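# Hand the bar over between grippers, ending on red end

## Task

Move the bar from the gripper holding it into the other gripper without setting it down anywhere. It is done when that receiving gripper, and no other, holds the bar at its red end.

## Robot and tools

Robot: two seven-joint Kinova Gen3 arms, left_arm and right_arm, each with a parallel two-finger gripper (pads open to 50 mm). Scene frame: origin at table height midway between the nominal bases, +z up, +x out over the table, left_arm on the +y side. Image left and right do not match arm names. Each arm reports its hand pose (end_effector_position in metres, end_effector_quat_wxyz) in its own base frame. The left base sits near (+0.024, +0.375, +0.013) m and the right near (+0.043, -0.355, +0.013) m, both nearly unrotated. Reported poses can be off by a few centimetres. The gripper's fingers point along its own +z and close along its x. The reported position is the point between the pads; fingertips reach 17.5 mm further.

The 18-number row: every moving call uses one flat list of 18 numbers covering both arms. Order: left dx, dy, dz, rx, ry, rz, left gripper position, force_limit, speed, then the same nine for the right arm. Every number lies in [-1, 1]. The six pose numbers are an offset, not a pose. They are measured along that arm's current Hand target axes, starting from the Hand target in force when the call begins. 1.0 equals 0.6 m of travel or 180 degrees of turn, and rx, ry, rz form one rotation vector. Sending all six as 0 re-requests the current Hand target, which also lets a gripper resting short catch up. Repeating a nonzero offset moves the arm again. Gripper numbers are absolute commands. position: +1 fully open, about -0.65 pads touching, -1 to grip until an object stops the fingers. force_limit: per-pad force, -1 about 20 N, 0 about 102 N, +1 about 185 N. speed: -1 gives 20 mm/s, 0 gives 85, +1 gives 150; both start at +1. Always resend an idle arm's last gripper numbers, because 0 is itself a command. A new force_limit or speed only takes effect once the position number changes by at least 0.01.

Tools:
- execute_actions(actions, cameras): actions is a list of actions; each action is up to 15 rows of 18 numbers, one row per 1/30 s step. A short action repeats its last row. Every row counts from the pose at the action's start. An empty list returns the state plus all camera images.
- move(target, speed, blend, blocking, cameras): target is one 18-number row or up to 15 rows, all offsets from the same starting Hand targets. Grippers follow straight paths, together, for 0.5 to 10 s. speed is in m/s (0.002 to 0.5, default 0.25), one value or one per target. blend (m) rounds corners in a list; 0 stops at each target. Finger changes on later targets are applied once everything is at rest. Paths ignore obstacles and the other arm. blocking=false returns after about 0.5 s while the move continues.
- wait(seconds 0 to 10, cameras): runs the scene holding last commands. stop(cameras): brakes a running move, while fingers continue.
- zoom_image(camera, region [x0,y0,x1,y1] pixels, at most 504 by 504): enlarges part of the latest image from cam_high, cam_low (504x504), cam_left_wrist or cam_right_wrist (672x504).
- clear_fault(arm): clears a reported torque fault on left_arm or right_arm. read_manual(section) gives only licence texts. finished_scene(scene) ends the current scene irreversibly; call it only once the goal holds steadily.

Reading results: Hand target is the last commanded pose after clipping, and it is what the next offsets start from. object_status: 0 moving, 1 blocked while opening, 2 blocked while closing (a grip), 3 reached the requested opening or pads met (likely empty). Opening in mm is about (250 - position_measured) times 0.202. The move: line reports the ending (done, off_target, moving, held, fault) and limits (paced = pose clipped, held = step withheld). Flange force is the external force on the gripper in its own axes, including held weight. Wrist depth gives 7x7 cells of distance in mm (164 to 4000), with - meaning no value. MOTOR HOT warns of heating; over-temperature makes an arm sag for 30 to 60 s.

Motion limits: commanded orientation is clipped to 32 degrees from the measured one per step, and large wrist turns can swing the elbow. A clearance check withholds commands that bring the arms too close, except finger to finger, but contact is still possible. The arms are stiff, so a target only millimetres beyond a firm contact presses hard. A joint torque over its limit (104.5 N m large joints, 51.3 small) or a 5 degree tracking error stops that arm until clear_fault.

Avoid: dropping the bar or letting it fall off the table, releasing it while it moves, slamming or hard pressing into the table or fixed objects, and any meaningful press between the two arms, including one gripper clamping the other's fingers. For the handover, bring the free gripper open to the bar's red end, close with -1 and confirm object_status 2, then open the first gripper and back it away. Finish with only the receiver holding.

Each tool is called after "Call:" by a JSON object that holds its "name" and its "arguments".

## Session

Call:
{"name": "execute_actions", "arguments": {"actions": []}}

Scene clock: 0.00 s.
left_arm: end_effector_position=(+0.4500, +0.0000, +0.1803) position_measured=3 object_status=3 end_effector_quat_wxyz=(+0.000, +0.707, +0.707, +0.000) | right_arm: end_effector_position=(+0.6000, +0.3133, +0.1924) position_measured=132 object_status=3 end_effector_quat_wxyz=(+0.010, -0.622, +0.783, +0.022)
Joint positions: left_arm=[-0.055 0.432 0 1.657 0 1.053 1.516] | right_arm=[-0.368 1.053 -0.617 0.475 0.486 1.668 3.841]
Joint velocities: within noise
Joint torques (N m): no reading
Flange force (N): no reading
Wrist depth (mm): cam_left_wrist=[357 356 356 356 356 354 353 / 358 356 356 355 355 355 354 / 358 357 356 356 355 355 354 / 358 357 356 355 355 354 354 / 357 357 356 356 355 355 354 / 357 357 356 356 355 355 354 / 358 357 356 356 355 355 354] | cam_right_wrist=[366 367 365 364 364 363 361 / 369 368 366 367 365 363 363 / 370 370 368 367 366 366 365 / 371 370 369 369 367 366 365 / 372 371 371 370 368 368 367 / 374 374 371 371 369 370 369 / 375 375 - - - 371 369]
Hand target: left_arm +0.4500, +0.0000, +0.1803; +0.000, +0.707, +0.707, +0.000 | right_arm +0.6000, +0.3133, +0.1924; +0.010, -0.622, +0.783, +0.022
Tool commands: left_gripper/position=+1.0 left_gripper/force_limit=+1.0 left_gripper/speed=+1.0 right_gripper/position=-0.027451 right_gripper/force_limit=+1.0 right_gripper/speed=+1.0

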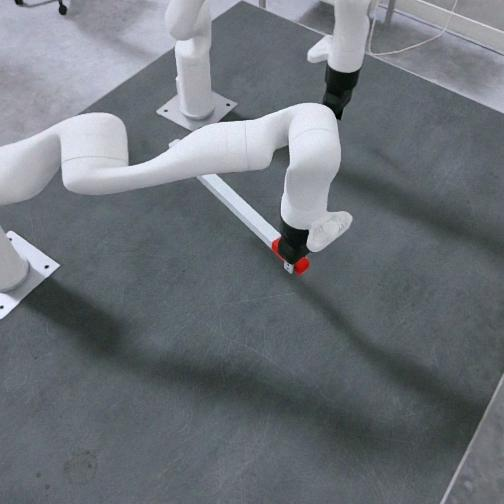

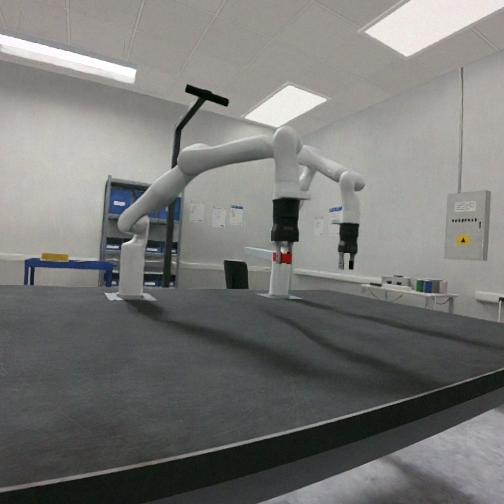

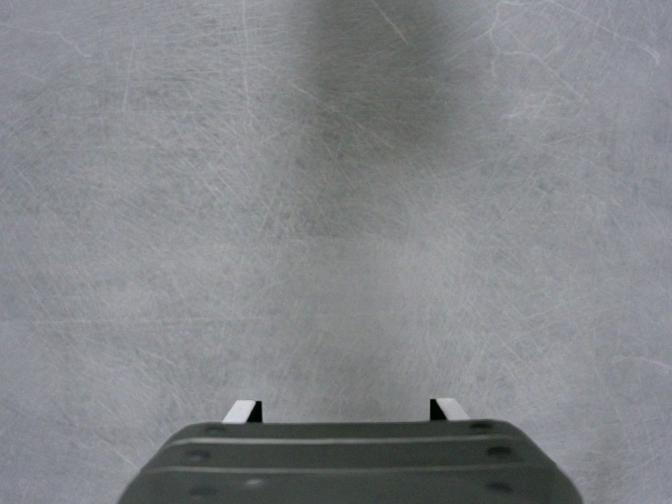

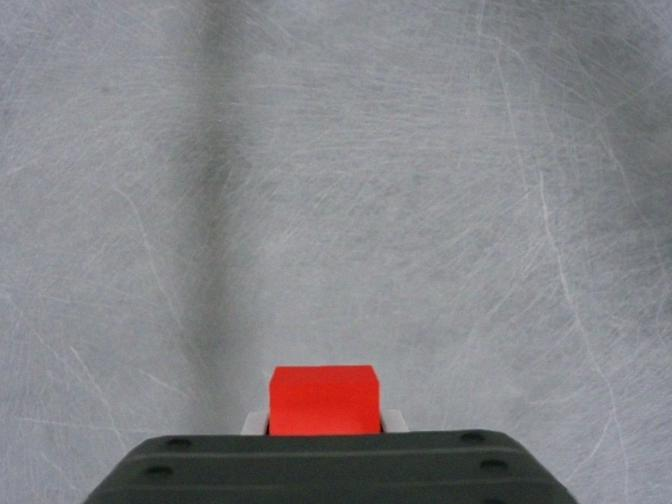

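Call:
{"name": "zoom_image", "arguments": {"camera": "cam_high", "region": [160, 130, 340, 290]}}

Call:
{"name": "zoom_image", "arguments": {"camera": "cam_low", "region": [235, 180, 375, 300]}}

Call:
{"name": "zoom_image", "arguments": {"camera": "cam_right_wrist", "region": [200, 300, 450, 500]}}

Scaled by 2.800.

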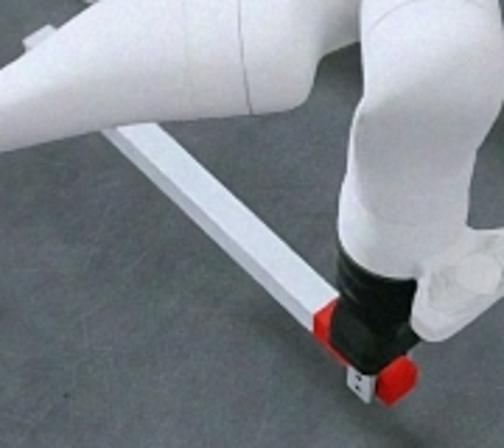

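Scaled by 3.600.

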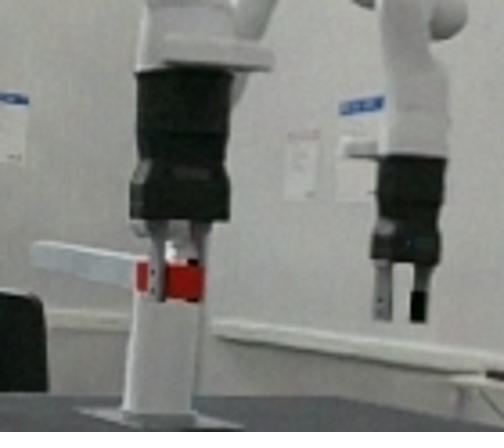

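Scaled by 2.016.

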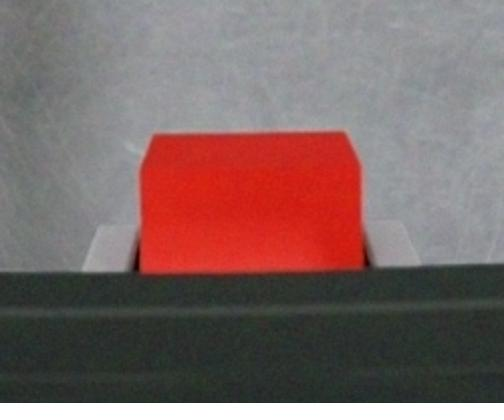

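Call:
{"name": "move", "arguments": {"target": [-0.508,0.333,-0.02,0.0562,-0.498,0.0562,1,1,1,0,0,0,0,0,0,-0.027451,1,1], "speed": 0.3, "cameras": ["all"]}}

Scene clock: 7.70 s.
left_arm: end_effector_position=(+0.6497, -0.3048, +0.1924) position_measured=3 object_status=3 end_effector_quat_wxyz=(+0.441, +0.553, +0.441, -0.553) | right_arm: end_effector_position=(+0.6000, +0.3133, +0.1924) position_measured=132 object_status=3 end_effector_quat_wxyz=(+0.010, -0.622, +0.783, +0.022)
Joint positions: left_arm=[-0.124 1.614 0.617 0.274 0.88 1.75 1.301] | right_arm=[-0.368 1.053 -0.617 0.475 0.486 1.668 3.841]
Joint torques (N m): left_arm=[-1.47 -28.76 5.13 -8.23 2.89 1.12 -0.14] | right_arm=[0.53 -30.6 -2.52 -8.73 -0.53 -0.03 0.13]
Flange force (N): no reading
Wrist depth (mm): cam_left_wrist=[509 3084 3070 270 1159 647 428 / 503 3055 3070 271 1025 647 427 / 2947 2947 2934 271 1155 648 427 / 2895 2921 2858 271 1022 647 429 / 255 252 264 264 1022 647 428 / 263 257 2763 2763 1155 647 427 / - 2717 2674 2717 2674 602 449] | cam_right_wrist=[367 366 365 364 363 363 361 / 370 368 367 366 364 365 362 / 370 370 368 367 366 366 364 / 371 371 370 368 367 366 366 / 373 373 370 369 369 368 367 / 374 374 371 370 370 370 368 / 376 374 - - - 370 369]
Hand target: left_arm +0.6498, -0.3048, +0.1923; +0.441, +0.553, +0.441, -0.553 | right_arm +0.6000, +0.3133, +0.1924; +0.010, -0.622, +0.783, +0.022
Off the commanded pose: left_arm 0.000 m, 0 deg | right_arm 0.000 m, 0 deg.
move: done

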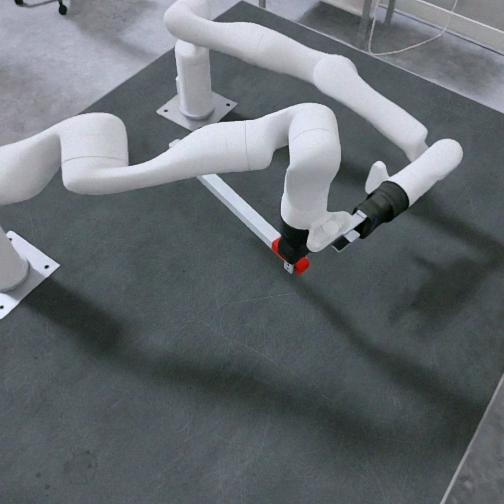

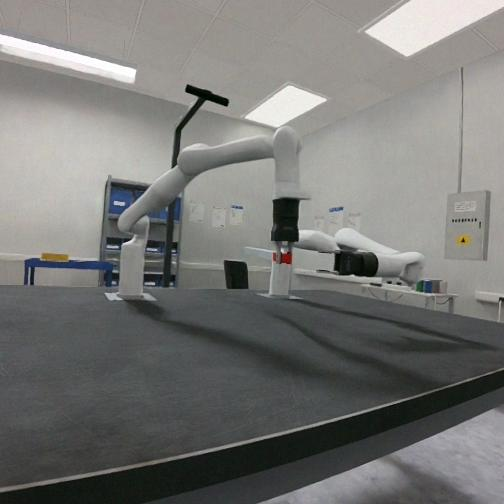

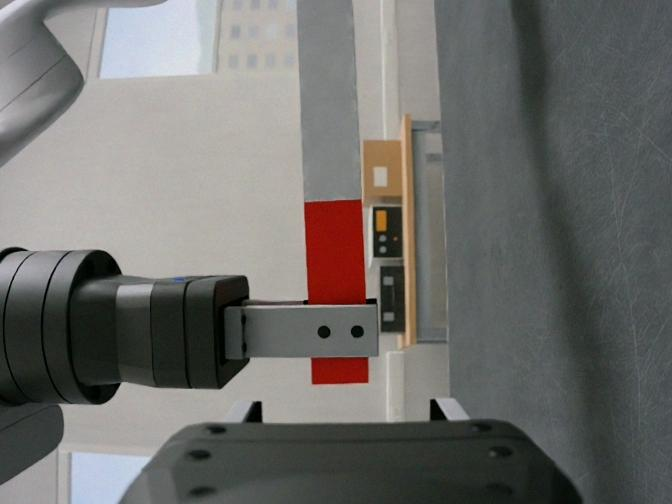

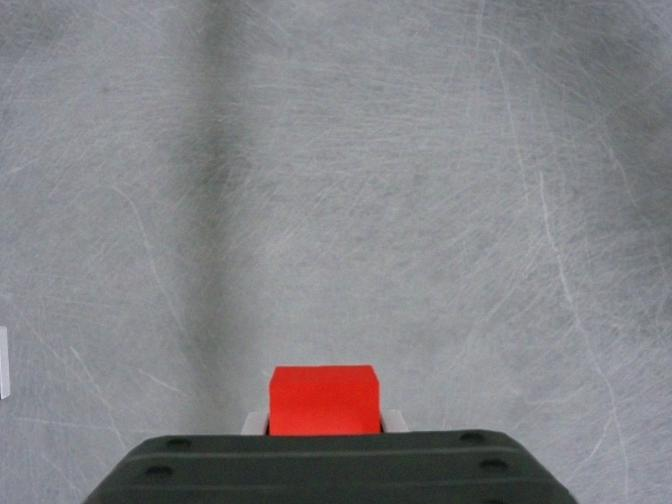

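Call:
{"name": "move", "arguments": {"target": [[-0.006,-0.1,0.03,0,0,0,1,1,1,0,0,0,0,0,0,-0.027451,1,1],[-0.006,-0.1,0.125,0,0,0,1,1,1,0,0,0,0,0,0,-0.027451,1,1]], "speed": 0.15, "blend": [0.02,0], "cameras": ["all"]}}

Scene clock: 9.53 s.
left_arm: end_effector_position=(+0.5746, -0.3644, +0.1960) position_measured=3 object_status=3 end_effector_quat_wxyz=(+0.441, +0.553, +0.441, -0.553) | right_arm: end_effector_position=(+0.6000, +0.3133, +0.1924) position_measured=132 object_status=3 end_effector_quat_wxyz=(+0.010, -0.622, +0.783, +0.022)
Joint positions: left_arm=[-0.204 1.385 0.618 0.968 0.92 1.42 0.974] | right_arm=[-0.368 1.053 -0.617 0.475 0.486 1.668 3.841]
Joint torques (N m): left_arm=[-1.45 -25.57 8.09 -6.73 2.42 2.14 -0.16] | right_arm=[0.52 -30.58 -2.5 -8.6 -0.56 0.04 0.1]
Flange force (N): left_arm=[-2.0 -8.2 3.9] | right_arm=no reading
Wrist depth (mm): cam_left_wrist=[3000 3041 - 196 1041 658 435 / 2973 2987 - 196 1044 658 434 / 2883 2895 - 197 1036 660 436 / 2858 2821 - 197 1039 660 435 / 2763 2809 2798 2695 1044 658 435 / 2740 2729 2729 197 934 657 435 / - 235 - 2621 1041 612 457] | cam_right_wrist=[367 366 366 364 364 363 362 / 368 368 366 366 365 364 362 / 369 369 368 368 366 364 365 / 371 371 369 368 368 368 366 / 373 371 371 370 368 367 367 / 375 374 371 371 370 369 368 / 376 374 - - - 371 370]
Hand target: left_arm +0.5746, -0.3645, +0.1960; +0.441, +0.553, +0.441, -0.553 | right_arm +0.6000, +0.3133, +0.1924; +0.010, -0.622, +0.783, +0.022
Off the commanded pose: left_arm 0.000 m, 0 deg | right_arm 0.000 m, 0 deg.
move: done

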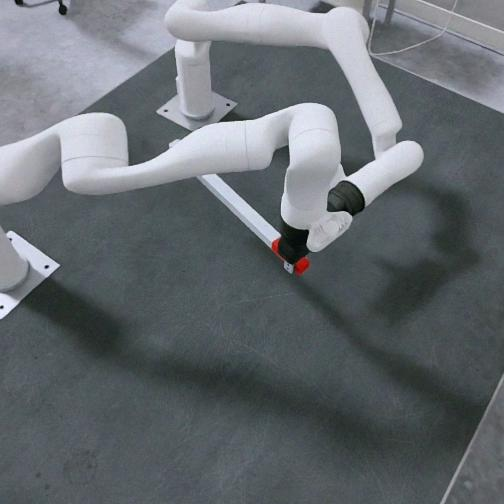

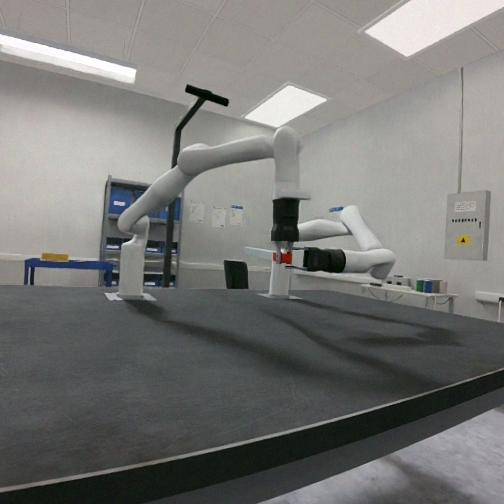

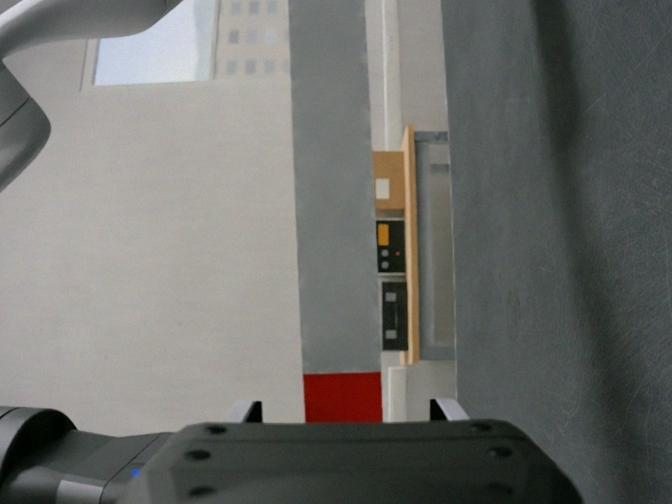

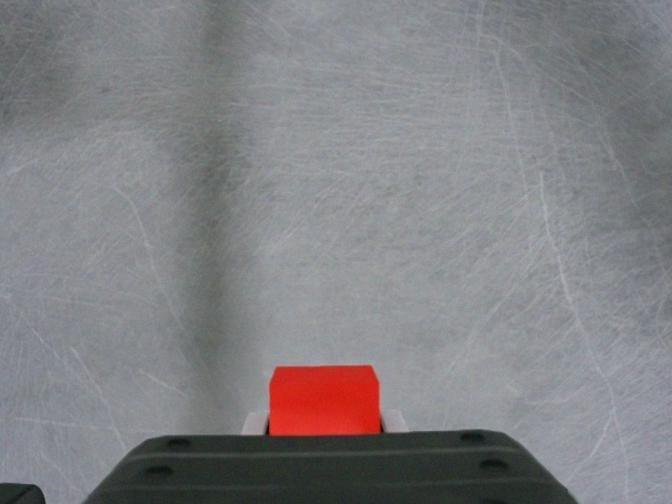

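Call:
{"name": "move", "arguments": {"target": [0,0,0.07,0,0,0,1,1,1,0,0,0,0,0,0,-0.027451,1,1], "speed": 0.12}}

Call:
{"name": "move", "arguments": {"target": [0,0,0,0,0,0,-1,0,-0.5,0,0,0,0,0,0,-0.027451,1,1], "cameras": ["all"]}}

Scene clock: 10.60 s.
left_arm: end_effector_position=(+0.5653, -0.4054, +0.1960) position_measured=3 object_status=3 end_effector_quat_wxyz=(+0.441, +0.553, +0.441, -0.553) | right_arm: end_effector_position=(+0.6000, +0.3133, +0.1924) position_measured=132 object_status=3 end_effector_quat_wxyz=(+0.010, -0.622, +0.783, +0.022)
Joint positions: left_arm=[-0.152 1.379 0.633 1 0.946 1.349 0.955] | right_arm=[-0.368 1.053 -0.617 0.475 0.486 1.668 3.841]
Joint torques (N m): left_arm=[-1.43 -25.55 8.27 -6.74 2.33 2.2 -0.11] | right_arm=[0.6 -30.65 -2.48 -8.56 -0.54 0.03 0.16]
Flange force (N): left_arm=[-1.9 -8.4 3.4] | right_arm=no reading
Wrist depth (mm): cam_left_wrist=[2987 3014 - 3000 - 660 435 / 2934 2934 - 2895 - 658 435 / 2858 2846 - 2833 - 658 434 / 2786 2774 - 2774 - 658 434 / 2751 2763 - 2729 - 656 435 / 2695 2706 - 2695 - 656 433 / 2642 2631 - 2652 - 611 456] | cam_right_wrist=[367 367 366 365 364 362 361 / 369 367 367 366 366 364 363 / 370 369 368 367 366 365 366 / 372 370 370 369 367 367 366 / 373 372 370 370 369 368 368 / 374 373 372 371 370 369 369 / 376 375 - - - 371 370]
Hand target: left_arm +0.5652, -0.4055, +0.1960; +0.441, +0.553, +0.441, -0.553 | right_arm +0.6000, +0.3133, +0.1924; +0.010, -0.622, +0.783, +0.022
Off the commanded pose: left_arm 0.000 m, 0 deg | right_arm 0.000 m, 0 deg.
move: done

Scene clock: 11.30 s.
left_arm: end_effector_position=(+0.5652, -0.4055, +0.1961) position_measured=127 object_status=2 end_effector_quat_wxyz=(+0.441, +0.553, +0.441, -0.553) | right_arm: end_effector_position=(+0.6001, +0.3133, +0.1924) position_measured=132 object_status=3 end_effector_quat_wxyz=(+0.010, -0.622, +0.783, +0.022)
Joint positions: left_arm=[-0.152 1.379 0.634 1 0.946 1.349 0.955] | right_arm=[-0.368 1.053 -0.617 0.475 0.486 1.668 3.841]
Joint torques (N m): left_arm=[-1.78 -25.35 9.14 -7 2.78 2.9 -0.84] | right_arm=[1.01 -31.43 -3.45 -9.26 -1.61 -0.31 0.17]
Flange force (N): left_arm=[-2.8 -8.3 4.2] | right_arm=no reading
Wrist depth (mm): cam_left_wrist=[2987 3000 - 2947 - 658 436 / 2934 2947 - 2895 - 658 434 / 2858 2858 - 2858 - 655 434 / 2786 2798 - 2809 - 657 435 / 2751 2751 - 2751 - 659 435 / 2674 2706 - 2674 - 658 435 / 2621 2621 - 2663 - 613 457] | cam_right_wrist=[368 366 366 364 364 363 362 / 368 367 367 366 365 364 362 / 369 368 369 366 366 365 365 / 371 370 369 369 367 366 366 / 373 371 370 369 369 368 368 / 374 373 372 371 370 369 369 / 376 374 - - - 371 371]
Hand target: left_arm +0.5652, -0.4055, +0.1960; +0.441, +0.553, +0.441, -0.553 | right_arm +0.6000, +0.3133, +0.1924; +0.010, -0.622, +0.783, +0.022
Off the commanded pose: left_arm 0.000 m, 0 deg | right_arm 0.000 m, 0 deg.
move: done

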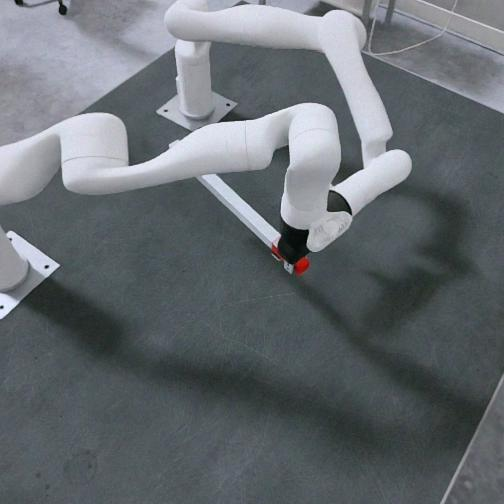

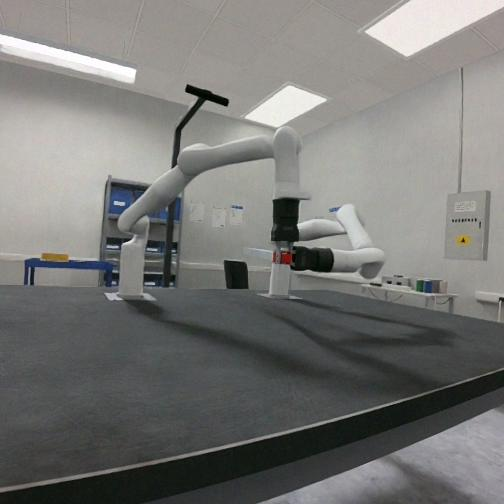

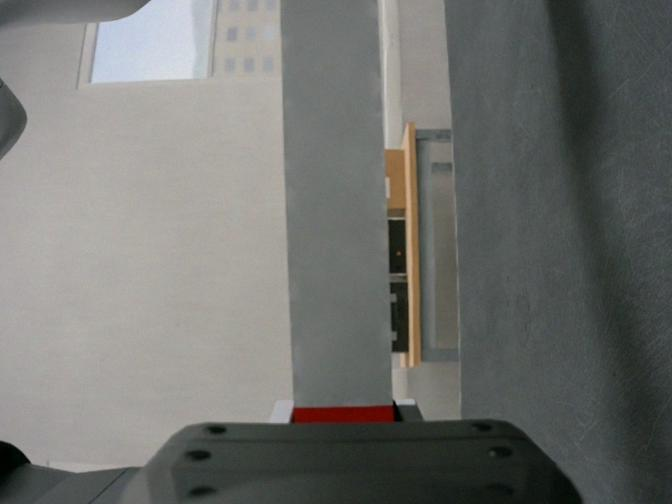

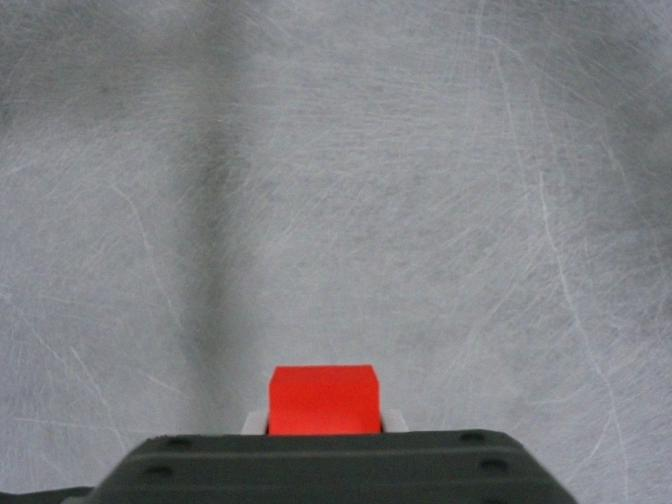

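Call:
{"name": "move", "arguments": {"target": [0,0,0,0,0,0,-1,0,-0.5,0,0,0,0,0,0,0.4,1,-0.5]}}

Call:
{"name": "move", "arguments": {"target": [0,0,0,0,0,0,-1,0,-0.5,0,0,-0.2,0,0,0,0.4,1,-0.5], "speed": 0.15, "cameras": ["all"]}}

Scene clock: 12.03 s.
left_arm: end_effector_position=(+0.5652, -0.4054, +0.1961) position_measured=129 object_status=2 end_effector_quat_wxyz=(+0.441, +0.553, +0.440, -0.553) | right_arm: end_effector_position=(+0.6000, +0.3133, +0.1924) position_measured=92 object_status=3 end_effector_quat_wxyz=(+0.010, -0.622, +0.783, +0.022)
Joint positions: left_arm=[-0.152 1.379 0.633 1 0.947 1.349 0.955] | right_arm=[-0.368 1.053 -0.617 0.475 0.486 1.668 3.841]
Joint torques (N m): left_arm=[-1.37 -26.21 9.23 -6.8 3.02 2.63 0.15] | right_arm=[0.64 -29.54 -2.08 -8.25 -0.08 -0.22 0.07]
Flange force (N): left_arm=[0.0 -8.7 3.3] | right_arm=no reading
Wrist depth (mm): cam_left_wrist=[3014 2987 - 2960 - 658 434 / 2973 2947 - 2895 - 656 434 / 2858 2895 - 2858 - 656 435 / 2809 2809 - 2798 - 655 434 / 2740 2740 - 2729 - 656 434 / 2684 2652 - 2663 - 655 434 / 2652 2631 - 2663 - 655 457] | cam_right_wrist=[368 366 366 365 363 362 362 / 369 368 367 366 366 365 363 / 369 369 368 367 367 365 365 / 372 369 369 369 368 367 365 / 374 371 370 370 369 368 368 / 374 374 371 371 370 369 369 / 376 374 - - - 370 369]
Hand target: left_arm +0.5652, -0.4055, +0.1961; +0.441, +0.553, +0.440, -0.553 | right_arm +0.6000, +0.3133, +0.1924; +0.010, -0.622, +0.783, +0.022
Off the commanded pose: left_arm 0.000 m, 0 deg | right_arm 0.000 m, 0 deg.
move: done

Scene clock: 13.30 s.
left_arm: end_effector_position=(+0.5652, -0.4055, +0.1960) position_measured=129 object_status=2 end_effector_quat_wxyz=(+0.441, +0.553, +0.441, -0.553) | right_arm: end_effector_position=(+0.6006, +0.3073, +0.3118) position_measured=92 object_status=3 end_effector_quat_wxyz=(+0.051, -0.620, +0.783, +0.014)
Joint positions: left_arm=[-0.152 1.379 0.633 1 0.947 1.349 0.955] | right_arm=[-0.475 1.043 -0.569 0.035 0.509 1.972 3.964]
Joint torques (N m): left_arm=[-1.36 -26.2 9.17 -6.74 2.99 2.61 0.18] | right_arm=[0.61 -28.9 -0.29 -7.55 -0.16 -0.53 0.11]
Flange force (N): left_arm=[0.0 -8.6 3.3] | right_arm=no reading
Wrist depth (mm): cam_left_wrist=[3014 3000 - 2973 - 657 434 / 2921 2934 - 2921 - 658 434 / 2858 2870 - 2858 - 657 434 / 2798 2821 - 2763 - 657 435 / 2729 2740 - 2763 - 657 434 / 2663 2684 - 2663 - 656 433 / 2652 2652 - 2631 - 655 457] | cam_right_wrist=[514 511 503 497 490 487 480 / 510 505 502 495 490 485 479 / 511 504 498 494 490 483 477 / 508 502 497 492 488 481 477 / 508 500 500 490 486 482 477 / 298 498 496 273 483 480 475 / 264 262 - - 484 479 473]
Hand target: left_arm +0.5652, -0.4055, +0.1961; +0.441, +0.553, +0.440, -0.553 | right_arm +0.6014, +0.3076, +0.3123; +0.010, -0.622, +0.783, +0.022
Off the commanded pose: left_arm 0.000 m, 0 deg | right_arm 0.001 m, 5 deg.
elbow stopped short (right arm): the move would have taken joint 4 (elbow) straighter than the controller allows.
move: off_target (right_arm)

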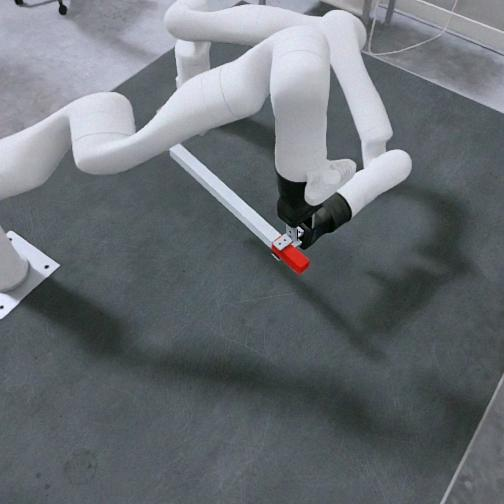

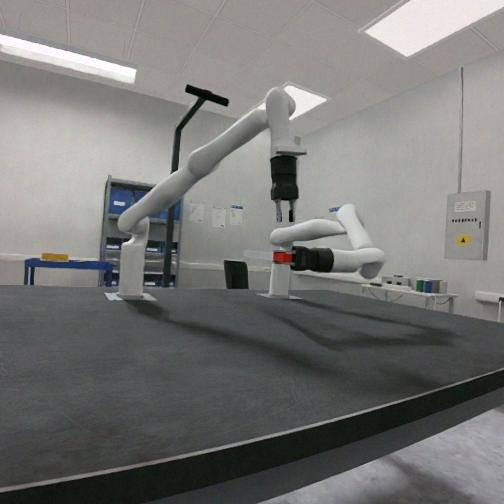

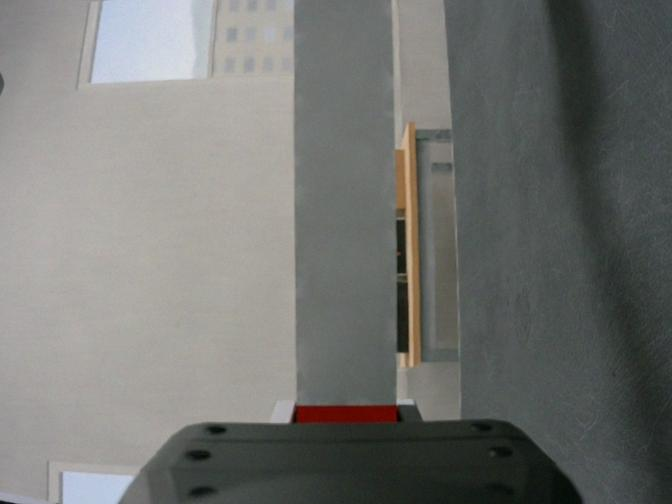

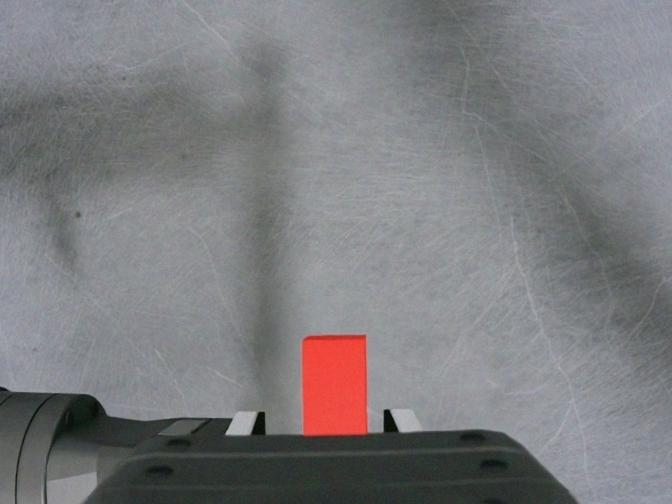

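Call:
{"name": "finished_scene", "arguments": {"scene": 1}}

The scene is finished: the task was done.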